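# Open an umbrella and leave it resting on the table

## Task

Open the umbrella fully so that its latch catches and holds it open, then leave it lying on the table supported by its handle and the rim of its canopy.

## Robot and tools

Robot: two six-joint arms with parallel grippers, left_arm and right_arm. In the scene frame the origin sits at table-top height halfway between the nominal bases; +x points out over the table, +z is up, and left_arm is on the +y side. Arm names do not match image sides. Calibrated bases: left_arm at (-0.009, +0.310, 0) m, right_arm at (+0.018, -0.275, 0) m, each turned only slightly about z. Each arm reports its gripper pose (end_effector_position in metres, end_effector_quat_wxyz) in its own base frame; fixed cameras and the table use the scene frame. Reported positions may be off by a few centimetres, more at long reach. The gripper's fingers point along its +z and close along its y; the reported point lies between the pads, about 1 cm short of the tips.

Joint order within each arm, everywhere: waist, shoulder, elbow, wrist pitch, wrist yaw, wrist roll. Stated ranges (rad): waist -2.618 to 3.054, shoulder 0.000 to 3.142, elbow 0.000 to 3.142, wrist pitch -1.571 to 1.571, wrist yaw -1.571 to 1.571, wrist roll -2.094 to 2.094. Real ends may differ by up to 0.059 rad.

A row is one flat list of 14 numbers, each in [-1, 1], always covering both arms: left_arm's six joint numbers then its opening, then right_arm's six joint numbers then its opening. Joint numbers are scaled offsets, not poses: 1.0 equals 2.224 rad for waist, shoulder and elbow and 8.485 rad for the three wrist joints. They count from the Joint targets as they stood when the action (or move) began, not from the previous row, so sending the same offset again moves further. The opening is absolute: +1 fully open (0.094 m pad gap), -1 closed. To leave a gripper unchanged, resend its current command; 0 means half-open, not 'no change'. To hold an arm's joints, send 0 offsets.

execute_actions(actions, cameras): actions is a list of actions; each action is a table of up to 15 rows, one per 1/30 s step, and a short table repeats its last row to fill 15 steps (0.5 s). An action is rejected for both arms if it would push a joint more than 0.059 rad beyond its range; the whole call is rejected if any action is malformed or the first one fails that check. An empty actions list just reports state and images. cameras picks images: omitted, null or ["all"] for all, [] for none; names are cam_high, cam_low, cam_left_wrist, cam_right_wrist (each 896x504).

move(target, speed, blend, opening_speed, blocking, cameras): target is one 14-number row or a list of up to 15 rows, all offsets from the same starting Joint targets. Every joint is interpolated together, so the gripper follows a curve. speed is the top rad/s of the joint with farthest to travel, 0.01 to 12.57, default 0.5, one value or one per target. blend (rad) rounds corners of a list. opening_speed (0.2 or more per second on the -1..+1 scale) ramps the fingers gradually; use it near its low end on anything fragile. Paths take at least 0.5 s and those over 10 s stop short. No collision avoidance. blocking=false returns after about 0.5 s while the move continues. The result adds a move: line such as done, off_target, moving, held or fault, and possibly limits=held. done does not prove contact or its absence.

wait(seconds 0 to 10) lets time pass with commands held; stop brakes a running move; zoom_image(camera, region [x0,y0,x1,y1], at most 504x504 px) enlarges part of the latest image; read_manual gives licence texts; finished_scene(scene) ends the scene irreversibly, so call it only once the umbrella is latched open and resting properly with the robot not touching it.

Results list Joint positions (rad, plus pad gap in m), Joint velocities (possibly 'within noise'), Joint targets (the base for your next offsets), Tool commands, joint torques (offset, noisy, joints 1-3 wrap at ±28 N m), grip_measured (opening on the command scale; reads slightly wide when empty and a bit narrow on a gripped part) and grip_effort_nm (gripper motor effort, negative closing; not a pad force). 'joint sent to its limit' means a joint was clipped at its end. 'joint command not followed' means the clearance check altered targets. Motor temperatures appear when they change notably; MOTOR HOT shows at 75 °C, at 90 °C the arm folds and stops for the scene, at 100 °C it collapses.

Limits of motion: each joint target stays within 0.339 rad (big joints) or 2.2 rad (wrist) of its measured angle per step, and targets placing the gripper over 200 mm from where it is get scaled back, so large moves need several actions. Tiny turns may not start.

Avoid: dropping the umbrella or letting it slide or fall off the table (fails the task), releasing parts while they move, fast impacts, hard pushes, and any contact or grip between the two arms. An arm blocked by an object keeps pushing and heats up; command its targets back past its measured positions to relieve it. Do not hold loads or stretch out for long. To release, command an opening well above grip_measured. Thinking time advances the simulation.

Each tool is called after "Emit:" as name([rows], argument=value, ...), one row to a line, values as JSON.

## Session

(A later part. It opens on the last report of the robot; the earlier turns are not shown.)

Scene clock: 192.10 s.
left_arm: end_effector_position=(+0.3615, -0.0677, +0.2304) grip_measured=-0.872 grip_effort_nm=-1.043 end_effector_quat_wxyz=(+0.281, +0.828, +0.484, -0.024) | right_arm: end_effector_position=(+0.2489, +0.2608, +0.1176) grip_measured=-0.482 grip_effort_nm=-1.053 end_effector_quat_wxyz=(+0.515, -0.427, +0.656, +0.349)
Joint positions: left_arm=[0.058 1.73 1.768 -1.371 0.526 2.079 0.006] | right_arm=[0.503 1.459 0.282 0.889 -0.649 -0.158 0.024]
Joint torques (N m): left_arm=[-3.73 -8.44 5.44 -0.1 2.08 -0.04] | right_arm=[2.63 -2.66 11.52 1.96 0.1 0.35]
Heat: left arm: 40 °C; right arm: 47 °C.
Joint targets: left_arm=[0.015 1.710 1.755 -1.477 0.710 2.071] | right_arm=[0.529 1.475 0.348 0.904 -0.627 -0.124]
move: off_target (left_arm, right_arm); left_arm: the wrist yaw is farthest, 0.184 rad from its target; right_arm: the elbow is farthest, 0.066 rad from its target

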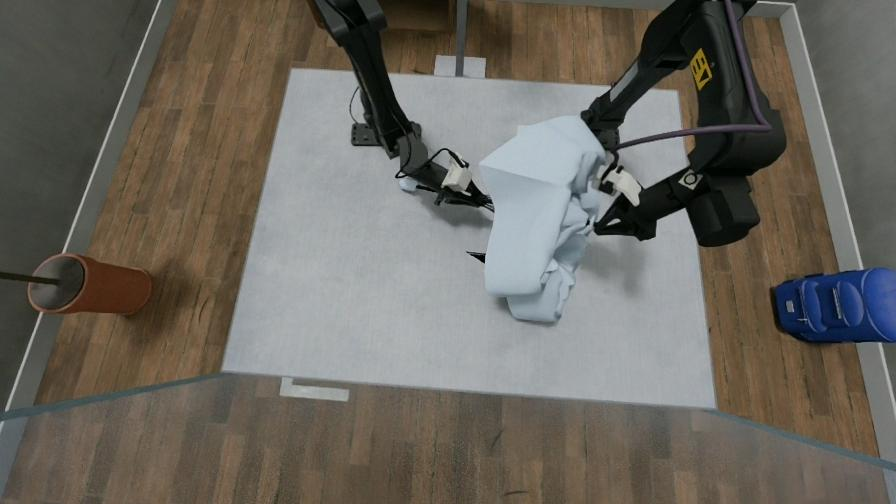

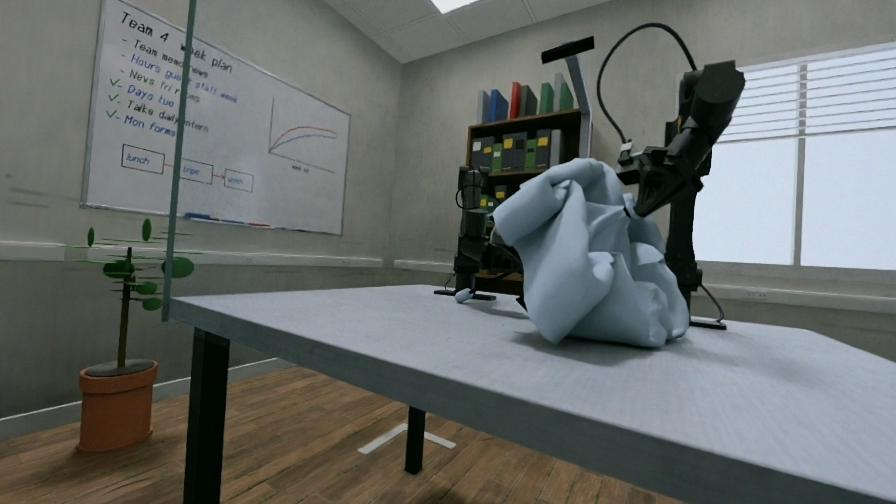

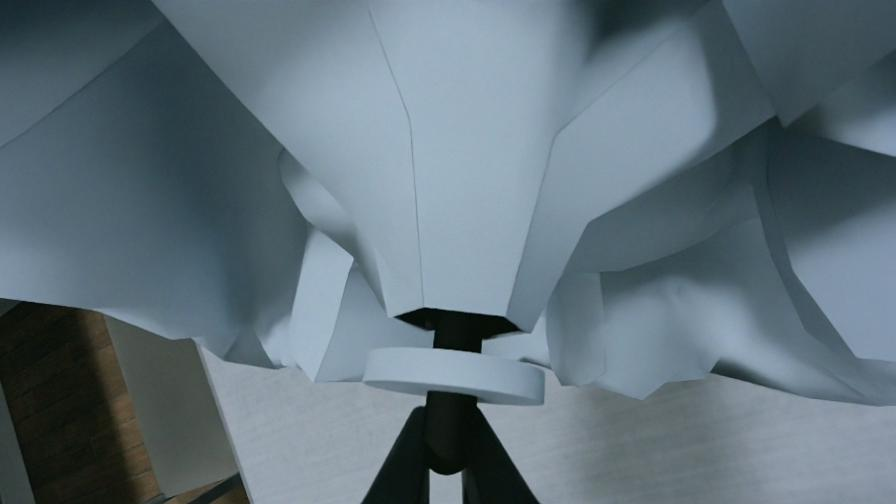

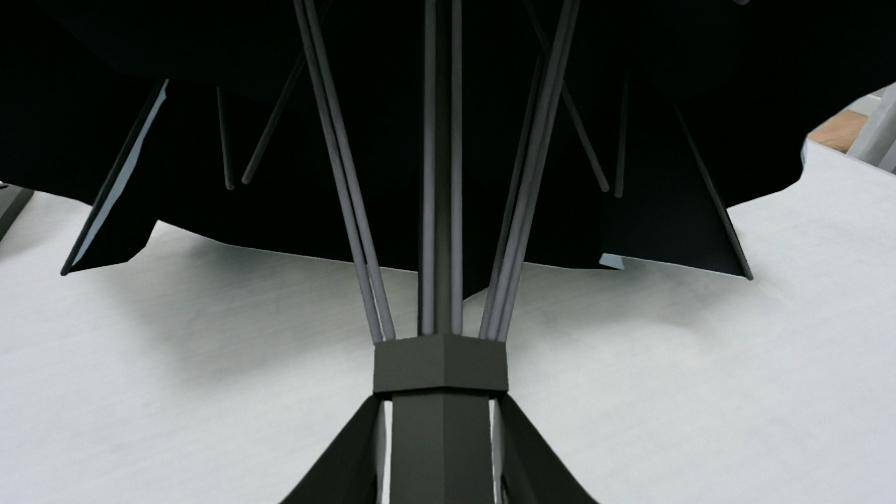

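Emit:
move(target=[-0.035,0,0,-0.008,0.02,0,-1,0.08,0.0634,0.1642,-0.024,0.0208,0.0047,-1], speed=0.25)

Scene clock: 195.63 s.
left_arm: end_effector_position=(+0.4123, -0.0337, +0.2424) grip_measured=-0.871 grip_effort_nm=-1.043 end_effector_quat_wxyz=(+0.265, +0.830, +0.477, +0.115) | right_arm: end_effector_position=(+0.2855, +0.3161, +0.1227) grip_measured=-0.491 grip_effort_nm=-1.072 end_effector_quat_wxyz=(+0.463, -0.414, +0.711, +0.329)
Joint positions: left_arm=[0.072 1.73 1.79 -1.165 0.369 2.083 0.006] | right_arm=[0.645 1.571 0.597 0.565 -0.465 -0.102 0.024]
Joint torques (N m): left_arm=[-11.73 -8.73 4.1 -2.52 5.18 -0.09] | right_arm=[6.11 -2.09 16.98 3.09 0.04 0.19]
Heat: left arm: 40 °C; right arm: 48 °C.
Joint targets: left_arm=[-0.063 1.710 1.754 -1.545 0.880 2.071] | right_arm=[0.706 1.616 0.713 0.700 -0.451 -0.085]
move: off_target (left_arm, right_arm); left_arm: the wrist yaw is farthest, 0.510 rad from its target; right_arm: the wrist pitch is farthest, 0.136 rad from its target

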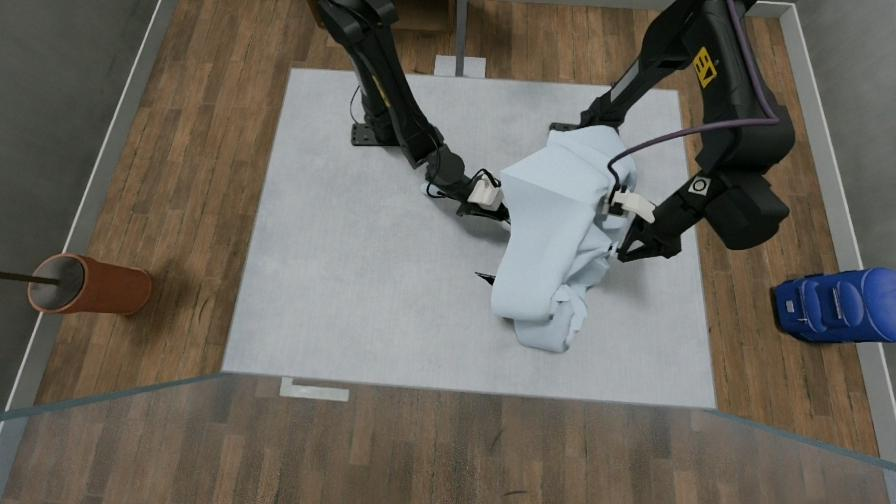

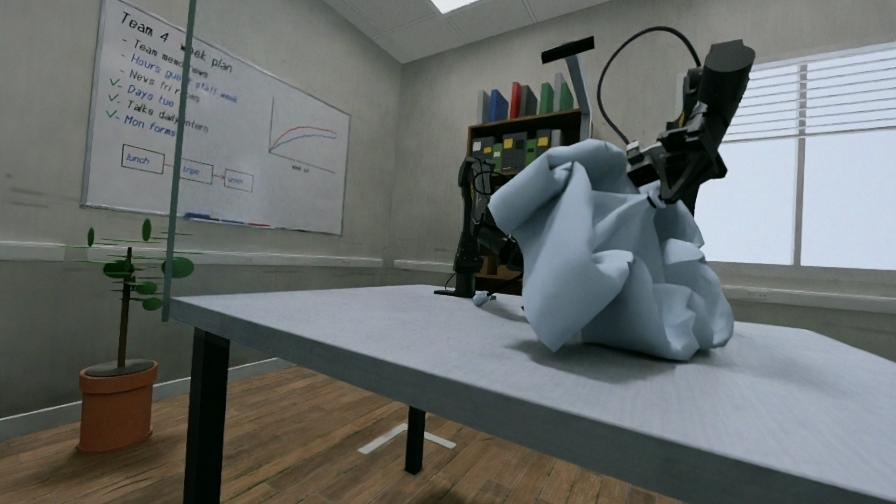

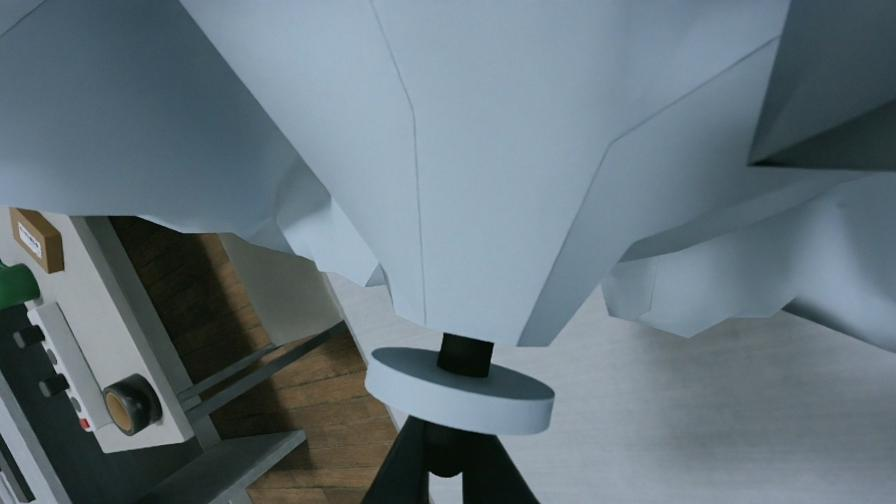

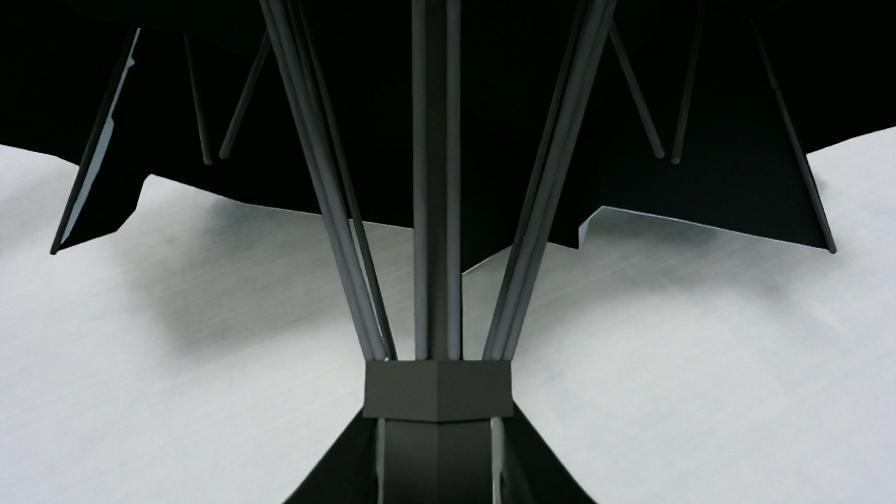

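Emit:
move(target=[0.045,0,0,0.008,-0.028,0,-1,-0.143,-0.08,-0.2361,0.0354,-0.0368,-0.01,-1], speed=0.3, cameras=["cam_low","cam_left_wrist","cam_right_wrist"])

Scene clock: 209.07 s.
left_arm: end_effector_position=(+0.3471, -0.0878, +0.2417) grip_measured=-0.871 grip_effort_nm=-1.028 end_effector_quat_wxyz=(+0.305, +0.829, +0.466, -0.055) | right_arm: end_effector_position=(+0.2400, +0.2409, +0.1179) grip_measured=-0.497 grip_effort_nm=-1.067 end_effector_quat_wxyz=(+0.523, -0.428, +0.639, +0.368)
Joint positions: left_arm=[0.034 1.711 1.77 -1.416 0.599 2.085 0.006] | right_arm=[0.407 1.454 0.212 0.984 -0.778 -0.161 0.024]
Joint torques (N m): left_arm=[0.34 -6.76 5.19 0.3 0.74 -0.11] | right_arm=[-1.87 -4.74 3.26 1.92 0.04 -0.07]
Motor temperatures (°C): left_arm=[37 40 40 39 56 32 33] | right_arm=[35 35 39 52 33 34 35]
Heat: left arm: 56 °C; right arm: 52 °C.
Joint targets: left_arm=[0.037 1.710 1.755 -1.477 0.642 2.071] | right_arm=[0.389 1.438 0.188 1.000 -0.763 -0.169]
move: off_target (left_arm); left_arm: the wrist pitch is farthest, 0.061 rad from its target

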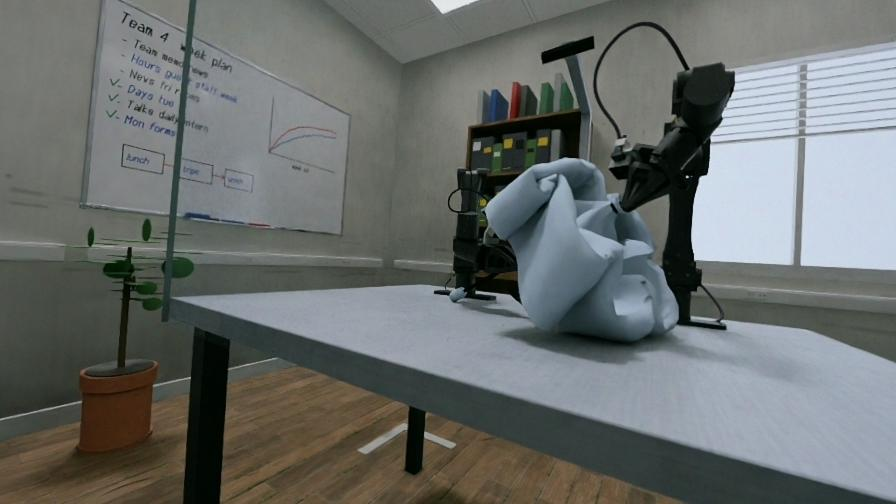

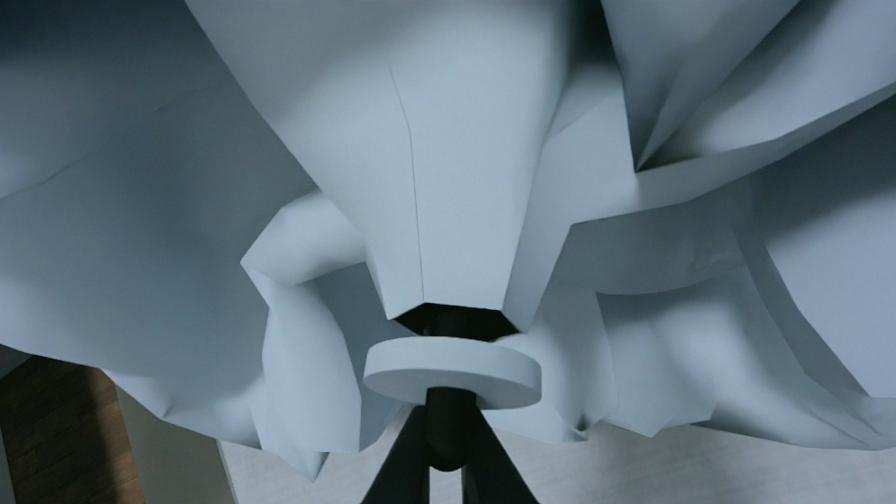

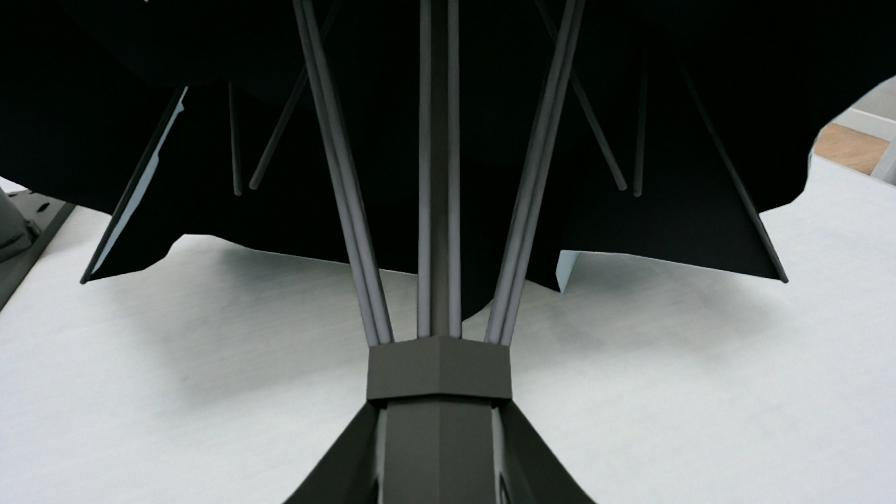

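Emit:
move([
  [0,0,0,0,0,0,0.1,0,0,0,0,0,0,-1],
  [0.09,-0.09,0,0,0,0,0.1,0,0,0,0,0,0,-1],
], speed=0.4, opening_speed=0.8)

Scene clock: 213.10 s.
left_arm: end_effector_position=(+0.3206, -0.0301, +0.3021) grip_measured=+0.099 grip_effort_nm=0.071 end_effector_quat_wxyz=(+0.347, +0.780, +0.519, +0.040) | right_arm: end_effector_position=(+0.2441, +0.2377, +0.1176) grip_measured=-0.498 grip_effort_nm=-1.062 end_effector_quat_wxyz=(+0.527, -0.422, +0.643, +0.361)
Joint positions: left_arm=[0.232 1.514 1.77 -1.454 0.624 2.079 0.052] | right_arm=[0.397 1.454 0.212 0.984 -0.768 -0.162 0.024]
Joint torques (N m): left_arm=[0.44 -5.22 4.94 0.99 0.49 -0.05] | right_arm=[-0.85 -4.74 3.23 1.93 -0.08 -0.07]
Heat: left arm: 53 °C; right arm: 51 °C.
Joint targets: left_arm=[0.237 1.509 1.755 -1.478 0.643 2.071] | right_arm=[0.388 1.438 0.188 1.000 -0.763 -0.170]
move: done

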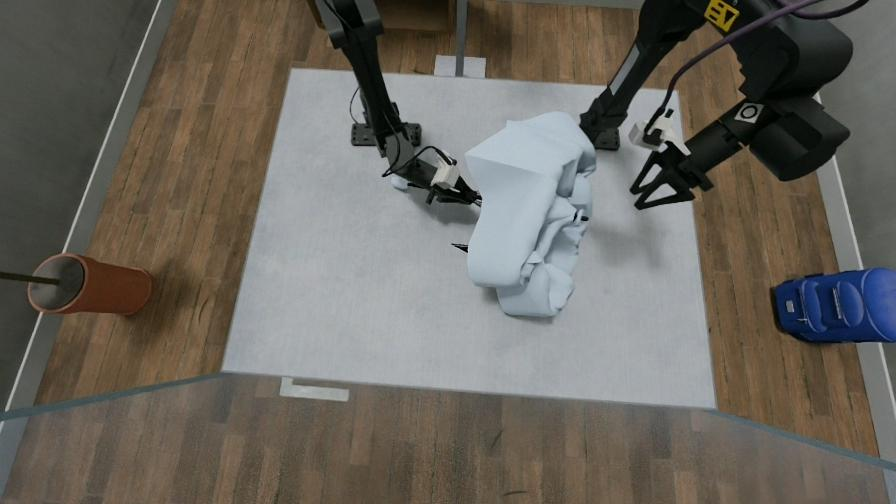

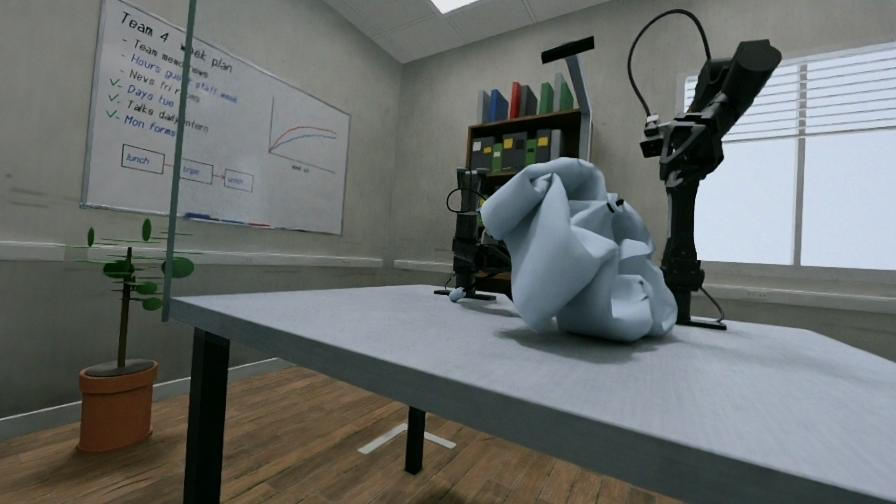

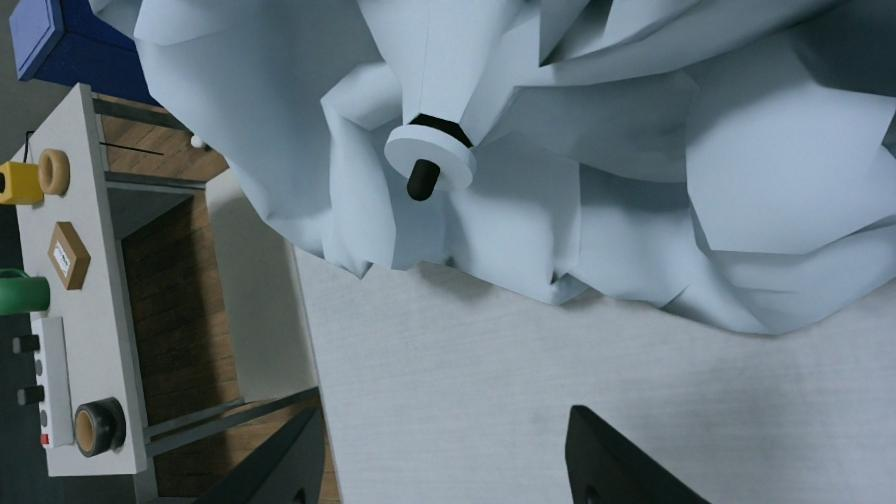

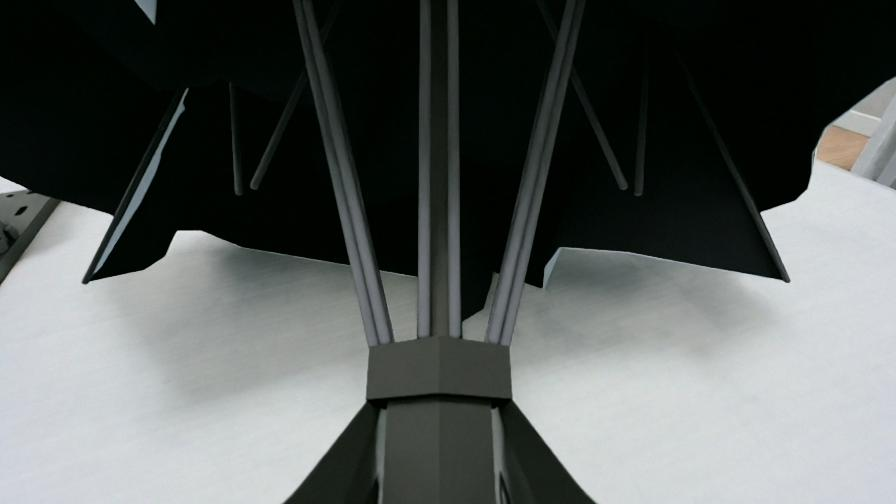

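Emit:
move([
  [0.118,0.2028,0.001,0,0.0692,-0.0461,0.5,0,0,0,0,0,0,-1],
  [0.118,0.2028,0.001,0,0.0692,-0.0461,0.5,-0.190,0.2014,0.4496,-0.2019,-0.07,-0.1473,-1],
], speed=0.5)

Scene clock: 226.80 s.
left_arm: end_effector_position=(+0.3951, +0.0266, +0.2464) grip_measured=+0.499 grip_effort_nm=0.056 end_effector_quat_wxyz=(+0.490, +0.445, +0.693, -0.285) | right_arm: end_effector_position=(+0.3456, +0.1609, +0.1350) grip_measured=-0.498 grip_effort_nm=-1.072 end_effector_quat_wxyz=(-0.439, +0.544, -0.588, -0.406)
Joint positions: left_arm=[0.498 1.947 1.77 -1.46 1.206 1.685 0.07] | right_arm=[-0.032 1.869 1.151 -0.696 -1.28 -1.407 0.024]
Joint torques (N m): left_arm=[0.16 -7.47 5.16 0.2 0.77 -0.02] | right_arm=[-0.21 -6.37 9.35 0.43 -1.46 -0.11]
Motor temperatures (°C): left_arm=[35 38 40 37 46 32 32] | right_arm=[35 35 38 49 33 34 35]
Heat: left arm: 46 °C; right arm: 49 °C.
Joint targets: left_arm=[0.500 1.961 1.757 -1.477 1.230 1.680] | right_arm=[-0.034 1.886 1.187 -0.713 -1.357 -1.419]
move: off_target (right_arm); right_arm: the wrist yaw is farthest, 0.077 rad from its target

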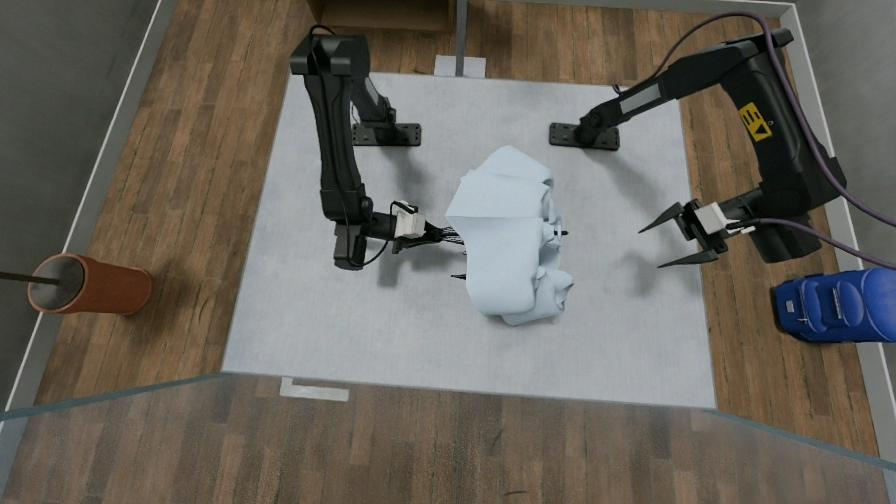

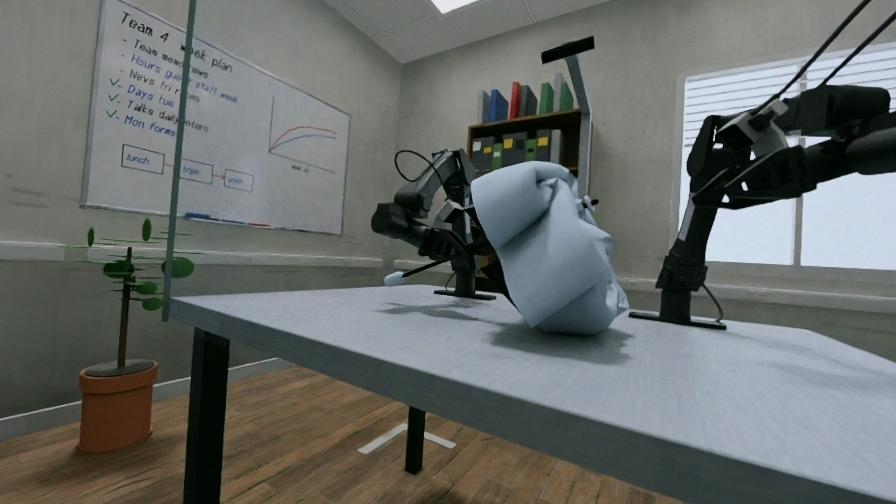

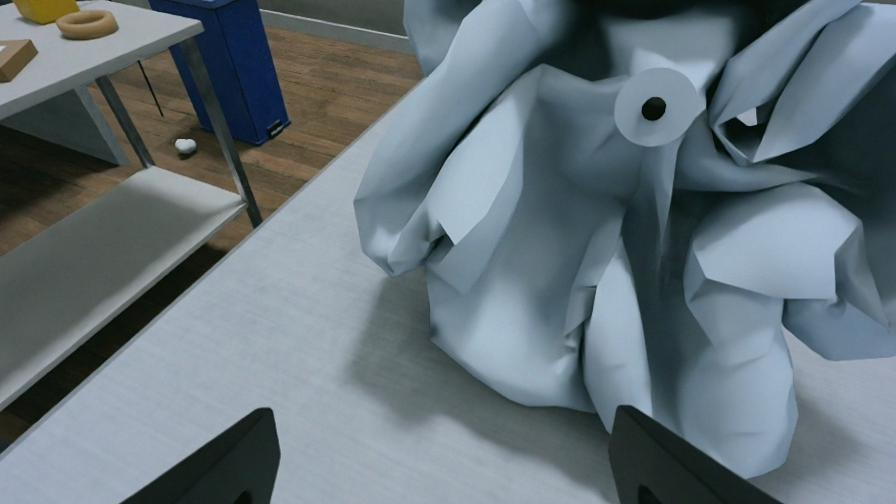

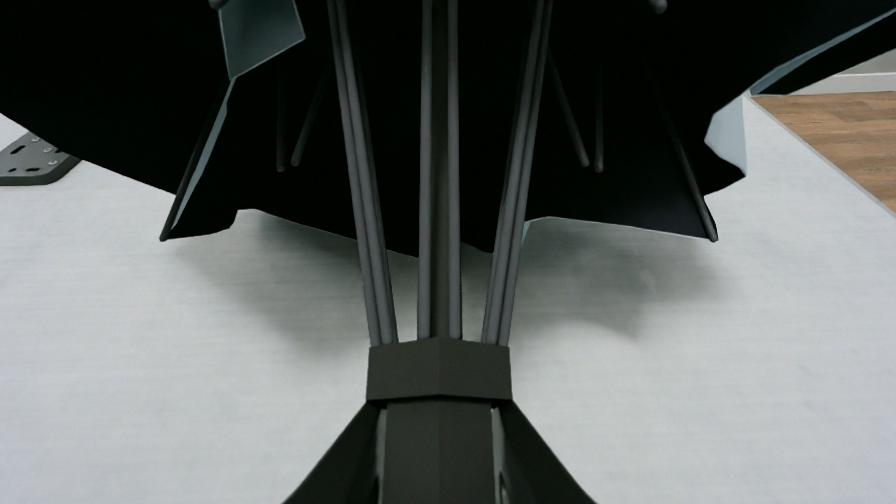

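Emit:
move([
  [-0.045,0.0355,0.0585,-0.011,-0.0053,0.002,0.2,0,0,0,0,0,0,-1],
  [-0.1,0.0355,0.0585,-0.011,-0.0053,0.002,0.2,0,0,0,0,0,0,-1],
], speed=0.4, cameras=["cam_left_wrist"])

Scene clock: 237.03 s.
left_arm: end_effector_position=(+0.3964, -0.0592, +0.2404) grip_measured=+0.201 grip_effort_nm=-0.076 end_effector_quat_wxyz=(+0.427, +0.513, +0.655, -0.355) | right_arm: end_effector_position=(+0.3454, +0.1609, +0.1351) grip_measured=-0.498 grip_effort_nm=-1.057 end_effector_quat_wxyz=(-0.439, +0.543, -0.588, -0.407)
Joint positions: left_arm=[0.271 2.017 1.863 -1.554 1.173 1.691 0.056] | right_arm=[-0.032 1.869 1.151 -0.697 -1.28 -1.407 0.024]
Joint torques (N m): left_arm=[0.55 -7.24 8.05 0.08 0.64 0.11] | right_arm=[-0.24 -6.37 9.36 0.44 -1.46 -0.1]
Heat: left arm: 43 °C; right arm: 46 °C.
Joint targets: left_arm=[0.277 2.040 1.887 -1.571 1.185 1.697] | right_arm=[-0.034 1.886 1.187 -0.713 -1.357 -1.419]
move: off_target (right_arm); right_arm: the wrist yaw is farthest, 0.077 rad from its target

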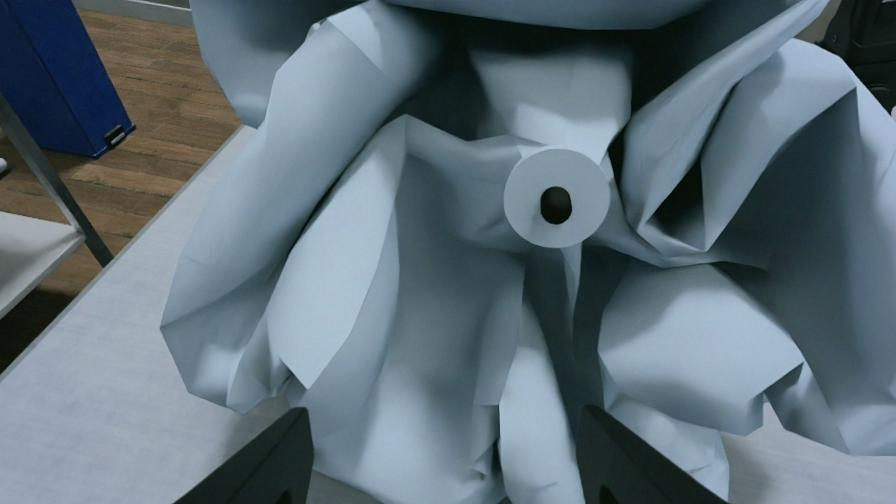

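Emit:
move(target=[-0.05,0.0063,0,0,0,0,0.2,0,0,0,0,0,0,-1], speed=0.25, cameras=["cam_left_wrist"])

Scene clock: 241.30 s.
left_arm: end_effector_position=(+0.3891, -0.1009, +0.2360) grip_measured=+0.201 grip_effort_nm=-0.081 end_effector_quat_wxyz=(+0.404, +0.544, +0.629, -0.381) | right_arm: end_effector_position=(+0.3454, +0.1609, +0.1351) grip_measured=-0.498 grip_effort_nm=-1.067 end_effector_quat_wxyz=(-0.439, +0.544, -0.588, -0.407)
Joint positions: left_arm=[0.165 2.03 1.863 -1.555 1.172 1.691 0.056] | right_arm=[-0.032 1.869 1.151 -0.697 -1.28 -1.408 0.024]
Joint torques (N m): left_arm=[0.16 -7.23 8.01 0.07 0.66 0.1] | right_arm=[-0.25 -6.39 9.35 0.45 -1.45 -0.09]
Heat: left arm: 42 °C; right arm: 45 °C.
Joint targets: left_arm=[0.166 2.053 1.887 -1.571 1.185 1.697] | right_arm=[-0.034 1.886 1.187 -0.713 -1.357 -1.420]
move: off_target (right_arm); right_arm: the wrist yaw is farthest, 0.077 rad from its target

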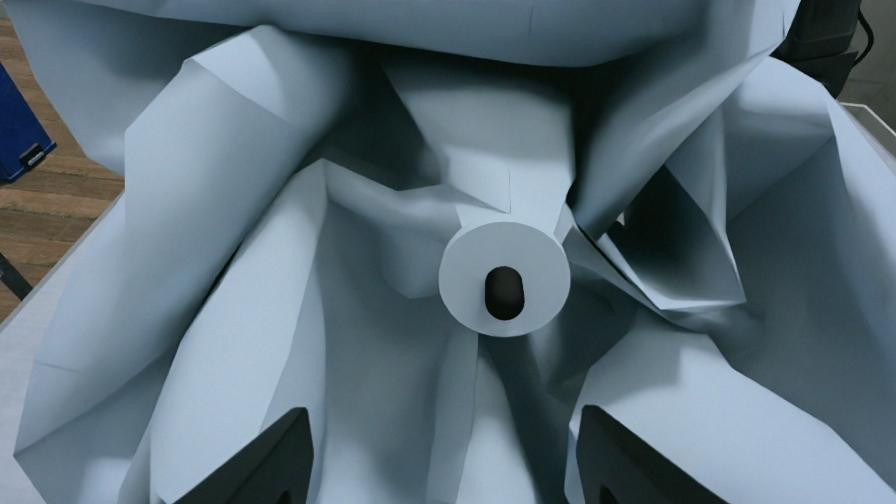

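Emit:
move(target=[-0.045,0.0036,0,0,0,0,0.2,0,0,0,0,0,0,-1], speed=0.2, cameras=["cam_left_wrist"])

Scene clock: 245.13 s.
left_arm: end_effector_position=(+0.3783, -0.1381, +0.2331) grip_measured=+0.201 grip_effort_nm=-0.076 end_effector_quat_wxyz=(+0.382, +0.572, +0.604, -0.403) | right_arm: end_effector_position=(+0.3454, +0.1609, +0.1351) grip_measured=-0.498 grip_effort_nm=-1.057 end_effector_quat_wxyz=(-0.439, +0.544, -0.588, -0.407)
Joint positions: left_arm=[0.067 2.038 1.863 -1.555 1.172 1.691 0.056] | right_arm=[-0.032 1.869 1.151 -0.697 -1.28 -1.408 0.024]
Joint torques (N m): left_arm=[-0.08 -7.3 8.03 0.06 0.66 0.11] | right_arm=[-0.27 -6.38 9.32 0.44 -1.45 -0.11]
Heat: left arm: 42 °C; right arm: 45 °C.
Joint targets: left_arm=[0.066 2.062 1.887 -1.571 1.185 1.696] | right_arm=[-0.034 1.886 1.187 -0.713 -1.357 -1.419]
move: off_target (right_arm); right_arm: the wrist yaw is farthest, 0.077 rad from its target

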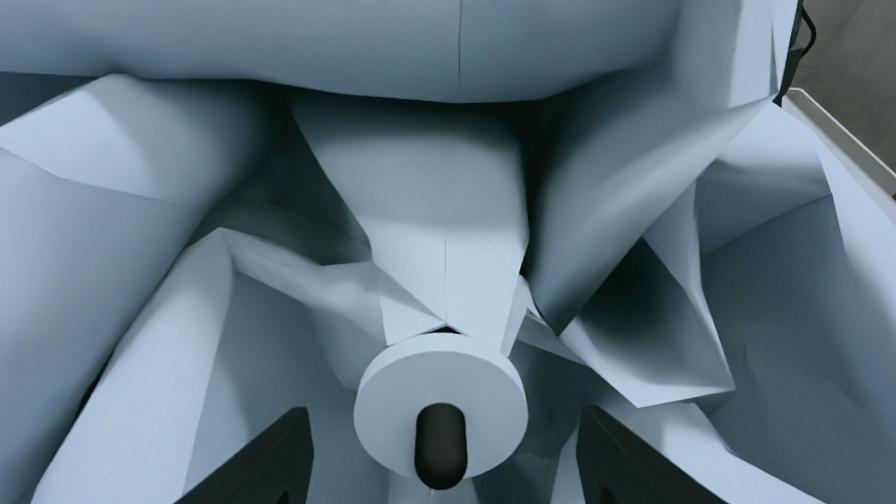

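Emit:
move(target=[0,0,0,0,0,0,-1,0,0,0,0,0,0,-1], opening_speed=0.6, cameras=["cam_left_wrist","cam_right_wrist"])

Scene clock: 248.43 s.
left_arm: end_effector_position=(+0.3783, -0.1381, +0.2331) grip_measured=-0.388 grip_effort_nm=-1.043 end_effector_quat_wxyz=(+0.382, +0.572, +0.604, -0.403) | right_arm: end_effector_position=(+0.3453, +0.1610, +0.1351) grip_measured=-0.498 grip_effort_nm=-1.057 end_effector_quat_wxyz=(-0.440, +0.544, -0.588, -0.406)
Joint positions: left_arm=[0.067 2.038 1.863 -1.555 1.172 1.691 0.029] | right_arm=[-0.032 1.869 1.151 -0.698 -1.28 -1.41 0.024]
Joint torques (N m): left_arm=[-0.08 -7.28 7.99 0.07 0.66 0.11] | right_arm=[-0.24 -6.37 9.36 0.44 -1.46 -0.07]
Motor temperatures (°C): left_arm=[35 38 41 36 41 32 32] | right_arm=[35 36 39 44 35 34 36]
Heat: left arm: 41 °C; right arm: 44 °C.
Joint targets: left_arm=[0.066 2.062 1.887 -1.571 1.185 1.697] | right_arm=[-0.034 1.886 1.187 -0.713 -1.357 -1.419]
move: off_target (right_arm); right_arm: the wrist yaw is farthest, 0.077 rad from its target

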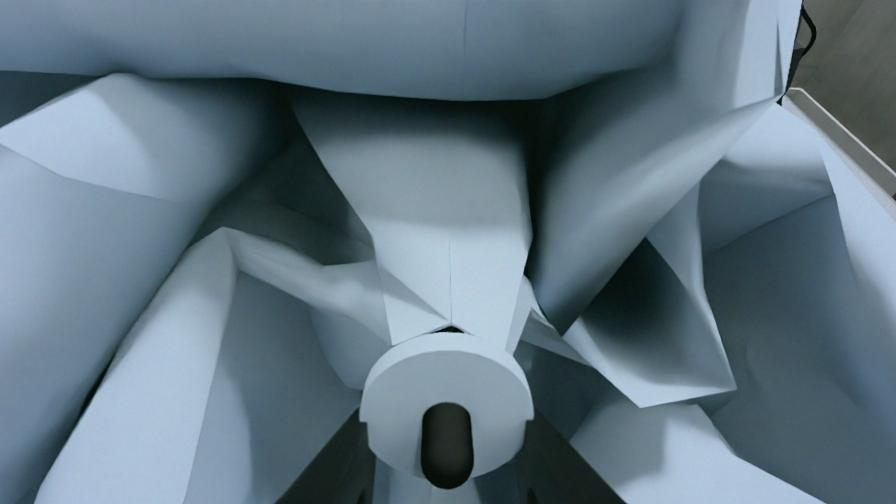

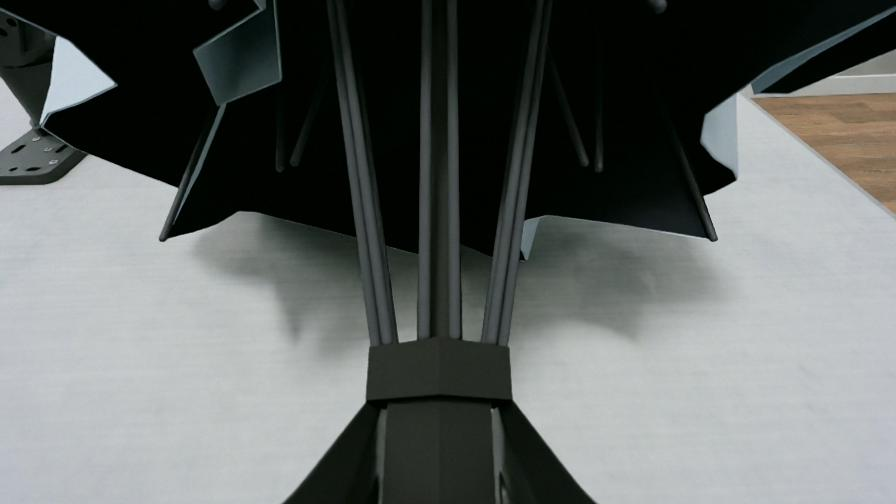

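Emit:
move([
  [0,0,0,0,0,0,0.1,0,0,0,0,0,0,-1],
  [0.010,0.001,0,0,0,0,0.1,0,0,0,0,0,0,-1],
  [0.010,0.001,0,0,0,0,-1,0,0,0,0,0,0,-1],
], opening_speed=0.9, speed=0.2, cameras=["cam_left_wrist"])

Scene clock: 253.40 s.
left_arm: end_effector_position=(+0.3793, -0.1313, +0.2317) grip_measured=-0.992 grip_effort_nm=-0.432 end_effector_quat_wxyz=(+0.380, +0.568, +0.611, -0.399) | right_arm: end_effector_position=(+0.3455, +0.1606, +0.1365) grip_measured=-0.498 grip_effort_nm=-1.062 end_effector_quat_wxyz=(-0.442, +0.542, -0.586, -0.409)
Joint positions: left_arm=[0.084 2.038 1.863 -1.562 1.162 1.691 0] | right_arm=[-0.034 1.869 1.151 -0.698 -1.289 -1.41 0.024]
Joint torques (N m): left_arm=[0.42 -7.1 7.97 0.12 0.74 0.11] | right_arm=[0.05 -6.38 9.32 0.46 -1.36 -0.07]
Heat: left arm: 41 °C; right arm: 43 °C.
Joint targets: left_arm=[0.088 2.064 1.887 -1.571 1.185 1.696] | right_arm=[-0.034 1.886 1.187 -0.713 -1.357 -1.419]
move: off_target (right_arm); right_arm: the wrist yaw is farthest, 0.068 rad from its target

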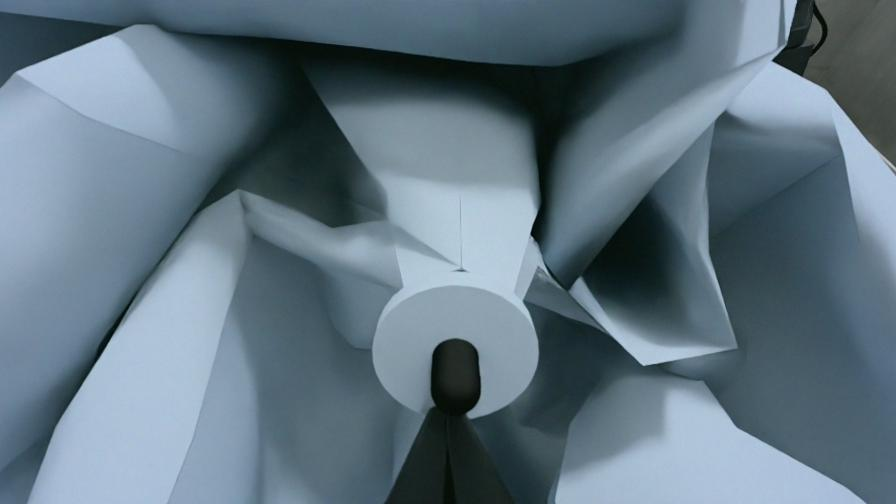

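Emit:
move([
  [0,0,0,0,0,0,0.1,0,0,0,0,0,0,-1],
  [-0.006,-0.0135,0,0,0,0,0.1,0,0,0,0,0,0,-1],
], opening_speed=0.9, speed=0.2, cameras=["cam_left_wrist"])

Scene clock: 256.83 s.
left_arm: end_effector_position=(+0.3793, -0.1313, +0.2317) grip_measured=+0.099 grip_effort_nm=0.071 end_effector_quat_wxyz=(+0.380, +0.568, +0.611, -0.399) | right_arm: end_effector_position=(+0.3455, +0.1606, +0.1365) grip_measured=-0.498 grip_effort_nm=-1.062 end_effector_quat_wxyz=(-0.442, +0.542, -0.586, -0.409)
Joint positions: left_arm=[0.084 2.038 1.863 -1.562 1.162 1.691 0.052] | right_arm=[-0.034 1.869 1.151 -0.698 -1.289 -1.41 0.024]
Joint torques (N m): left_arm=[-0.72 -9.24 8.01 0.12 0.74 0.1] | right_arm=[-0.02 -6.38 9.29 0.45 -1.37 -0.06]
Heat: left arm: 41 °C; right arm: 43 °C.
Joint targets: left_arm=[0.075 2.034 1.887 -1.571 1.185 1.696] | right_arm=[-0.034 1.886 1.187 -0.713 -1.357 -1.419]
move: off_target (right_arm); right_arm: the wrist yaw is farthest, 0.068 rad from its target

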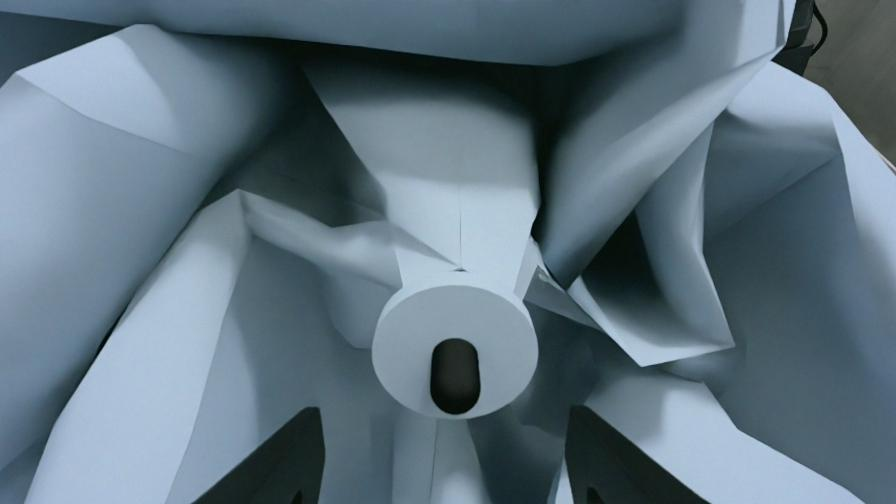

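Emit:
move(target=[-0.005,-0.008,0,0,0,0,0.1,0,0,0,0,0,0,-1], speed=0.2, cameras=["cam_left_wrist"])

Scene clock: 258.37 s.
left_arm: end_effector_position=(+0.3775, -0.1363, +0.2317) grip_measured=+0.099 grip_effort_nm=0.056 end_effector_quat_wxyz=(+0.377, +0.572, +0.607, -0.402) | right_arm: end_effector_position=(+0.3455, +0.1606, +0.1365) grip_measured=-0.498 grip_effort_nm=-1.067 end_effector_quat_wxyz=(-0.442, +0.542, -0.586, -0.409)
Joint positions: left_arm=[0.07 2.038 1.863 -1.562 1.162 1.691 0.052] | right_arm=[-0.034 1.869 1.151 -0.698 -1.289 -1.41 0.024]
Joint torques (N m): left_arm=[-0.55 -10.65 8.01 0.12 0.75 0.11] | right_arm=[-0.02 -6.41 9.33 0.45 -1.37 -0.08]
Heat: left arm: 41 °C; right arm: 43 °C.
Joint targets: left_arm=[0.064 2.016 1.887 -1.571 1.185 1.696] | right_arm=[-0.034 1.886 1.187 -0.713 -1.357 -1.419]
move: off_target (right_arm); right_arm: the wrist yaw is farthest, 0.068 rad from its target

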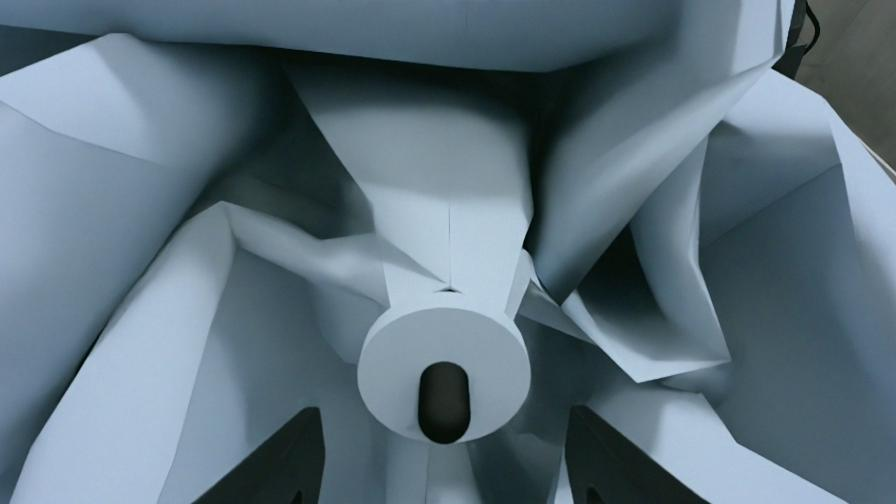

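Emit:
move(target=[0,-0.009,0,0,0,0,0.1,0,0,0,0,0,0,-1], speed=0.2, cameras=["cam_left_wrist"])

Scene clock: 260.37 s.
left_arm: end_effector_position=(+0.3755, -0.1365, +0.2375) grip_measured=+0.099 grip_effort_nm=0.066 end_effector_quat_wxyz=(+0.382, +0.576, +0.604, -0.397) | right_arm: end_effector_position=(+0.3455, +0.1606, +0.1365) grip_measured=-0.498 grip_effort_nm=-1.057 end_effector_quat_wxyz=(-0.442, +0.542, -0.586, -0.409)
Joint positions: left_arm=[0.07 2.021 1.863 -1.562 1.162 1.691 0.052] | right_arm=[-0.034 1.869 1.151 -0.698 -1.289 -1.41 0.024]
Joint torques (N m): left_arm=[-0.55 -10.84 7.98 0.15 0.75 0.11] | right_arm=[-0.03 -6.38 9.32 0.45 -1.37 -0.07]
Heat: left arm: 41 °C; right arm: 43 °C.
Joint targets: left_arm=[0.064 1.996 1.887 -1.571 1.185 1.696] | right_arm=[-0.034 1.886 1.187 -0.713 -1.357 -1.419]
move: off_target (right_arm); right_arm: the wrist yaw is farthest, 0.068 rad from its target

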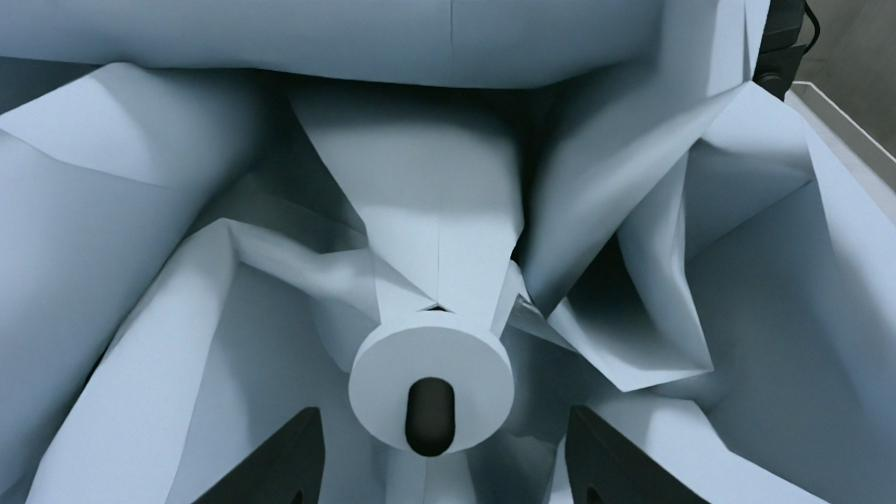

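Emit:
move(target=[0,-0.004,0,0,0,0,-1,0,0,0,0,0,0,-1], speed=0.2, opening_speed=0.8, cameras=["cam_left_wrist"])

Scene clock: 263.03 s.
left_arm: end_effector_position=(+0.3749, -0.1365, +0.2395) grip_measured=-0.416 grip_effort_nm=-1.038 end_effector_quat_wxyz=(+0.384, +0.577, +0.603, -0.395) | right_arm: end_effector_position=(+0.3454, +0.1606, +0.1367) grip_measured=-0.498 grip_effort_nm=-1.072 end_effector_quat_wxyz=(-0.444, +0.544, -0.584, -0.408)
Joint positions: left_arm=[0.07 2.015 1.863 -1.562 1.162 1.691 0.027] | right_arm=[-0.034 1.869 1.151 -0.698 -1.29 -1.416 0.024]
Joint torques (N m): left_arm=[-0.54 -11 8.02 0.16 0.75 0.11] | right_arm=[-0.03 -6.35 9.31 0.45 -1.36 -0.02]
Heat: left arm: 41 °C; right arm: 43 °C.
Joint targets: left_arm=[0.064 1.987 1.887 -1.571 1.185 1.696] | right_arm=[-0.034 1.886 1.187 -0.713 -1.357 -1.420]
move: off_target (right_arm); right_arm: the wrist yaw is farthest, 0.067 rad from its target

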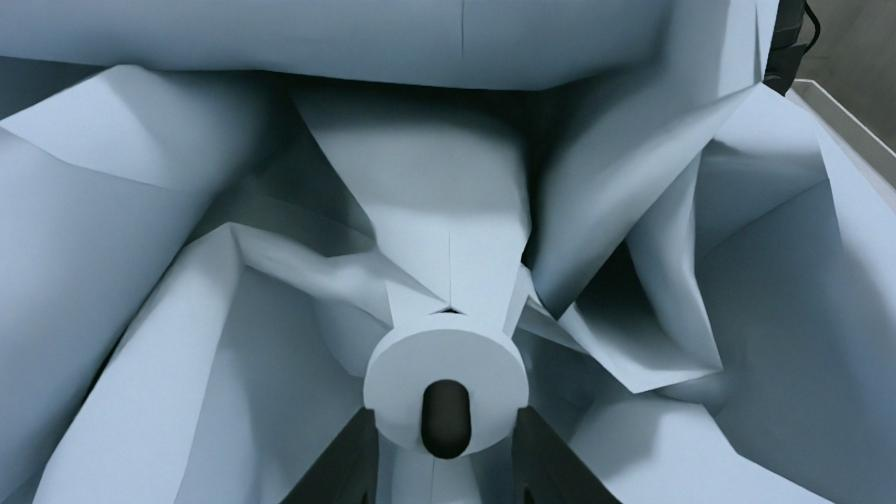

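Emit:
move([
  [0,0,0,0,0,0,0.1,0,0,0,0,0,0,-1],
  [0.011,-0.006,0,0,0,0,0.1,0,0,0,0,0,0,-1],
], speed=0.2, opening_speed=1, cameras=["cam_left_wrist"])

Scene clock: 266.73 s.
left_arm: end_effector_position=(+0.3744, -0.1327, +0.2449) grip_measured=+0.099 grip_effort_nm=0.061 end_effector_quat_wxyz=(+0.390, +0.577, +0.604, -0.388) | right_arm: end_effector_position=(+0.3454, +0.1607, +0.1367) grip_measured=-0.498 grip_effort_nm=-1.062 end_effector_quat_wxyz=(-0.444, +0.543, -0.584, -0.408)
Joint positions: left_arm=[0.081 2 1.863 -1.562 1.162 1.691 0.052] | right_arm=[-0.034 1.869 1.151 -0.698 -1.29 -1.416 0.024]
Joint torques (N m): left_arm=[0.66 -10.71 8.02 0.18 0.75 0.11] | right_arm=[-0.01 -6.35 9.32 0.46 -1.35 -0.01]
Heat: left arm: 41 °C; right arm: 42 °C.
Joint targets: left_arm=[0.088 1.974 1.887 -1.571 1.185 1.696] | right_arm=[-0.034 1.886 1.187 -0.713 -1.357 -1.419]
move: off_target (right_arm); right_arm: the wrist yaw is farthest, 0.067 rad from its target

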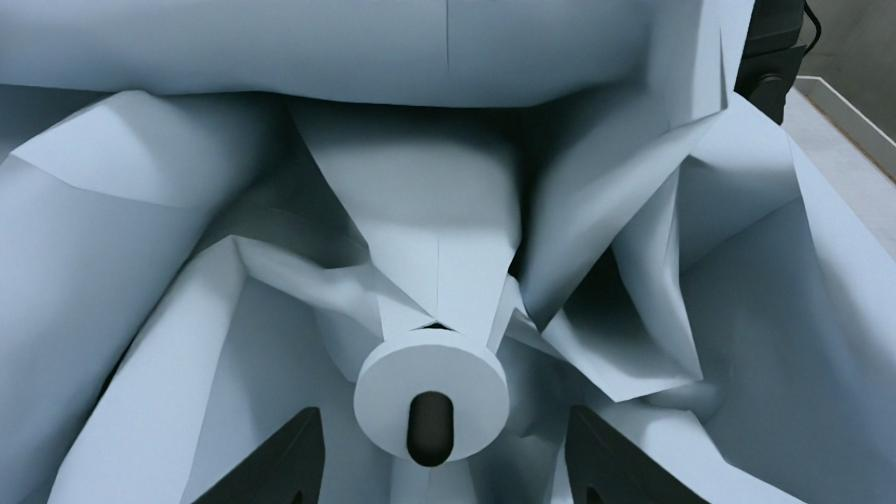

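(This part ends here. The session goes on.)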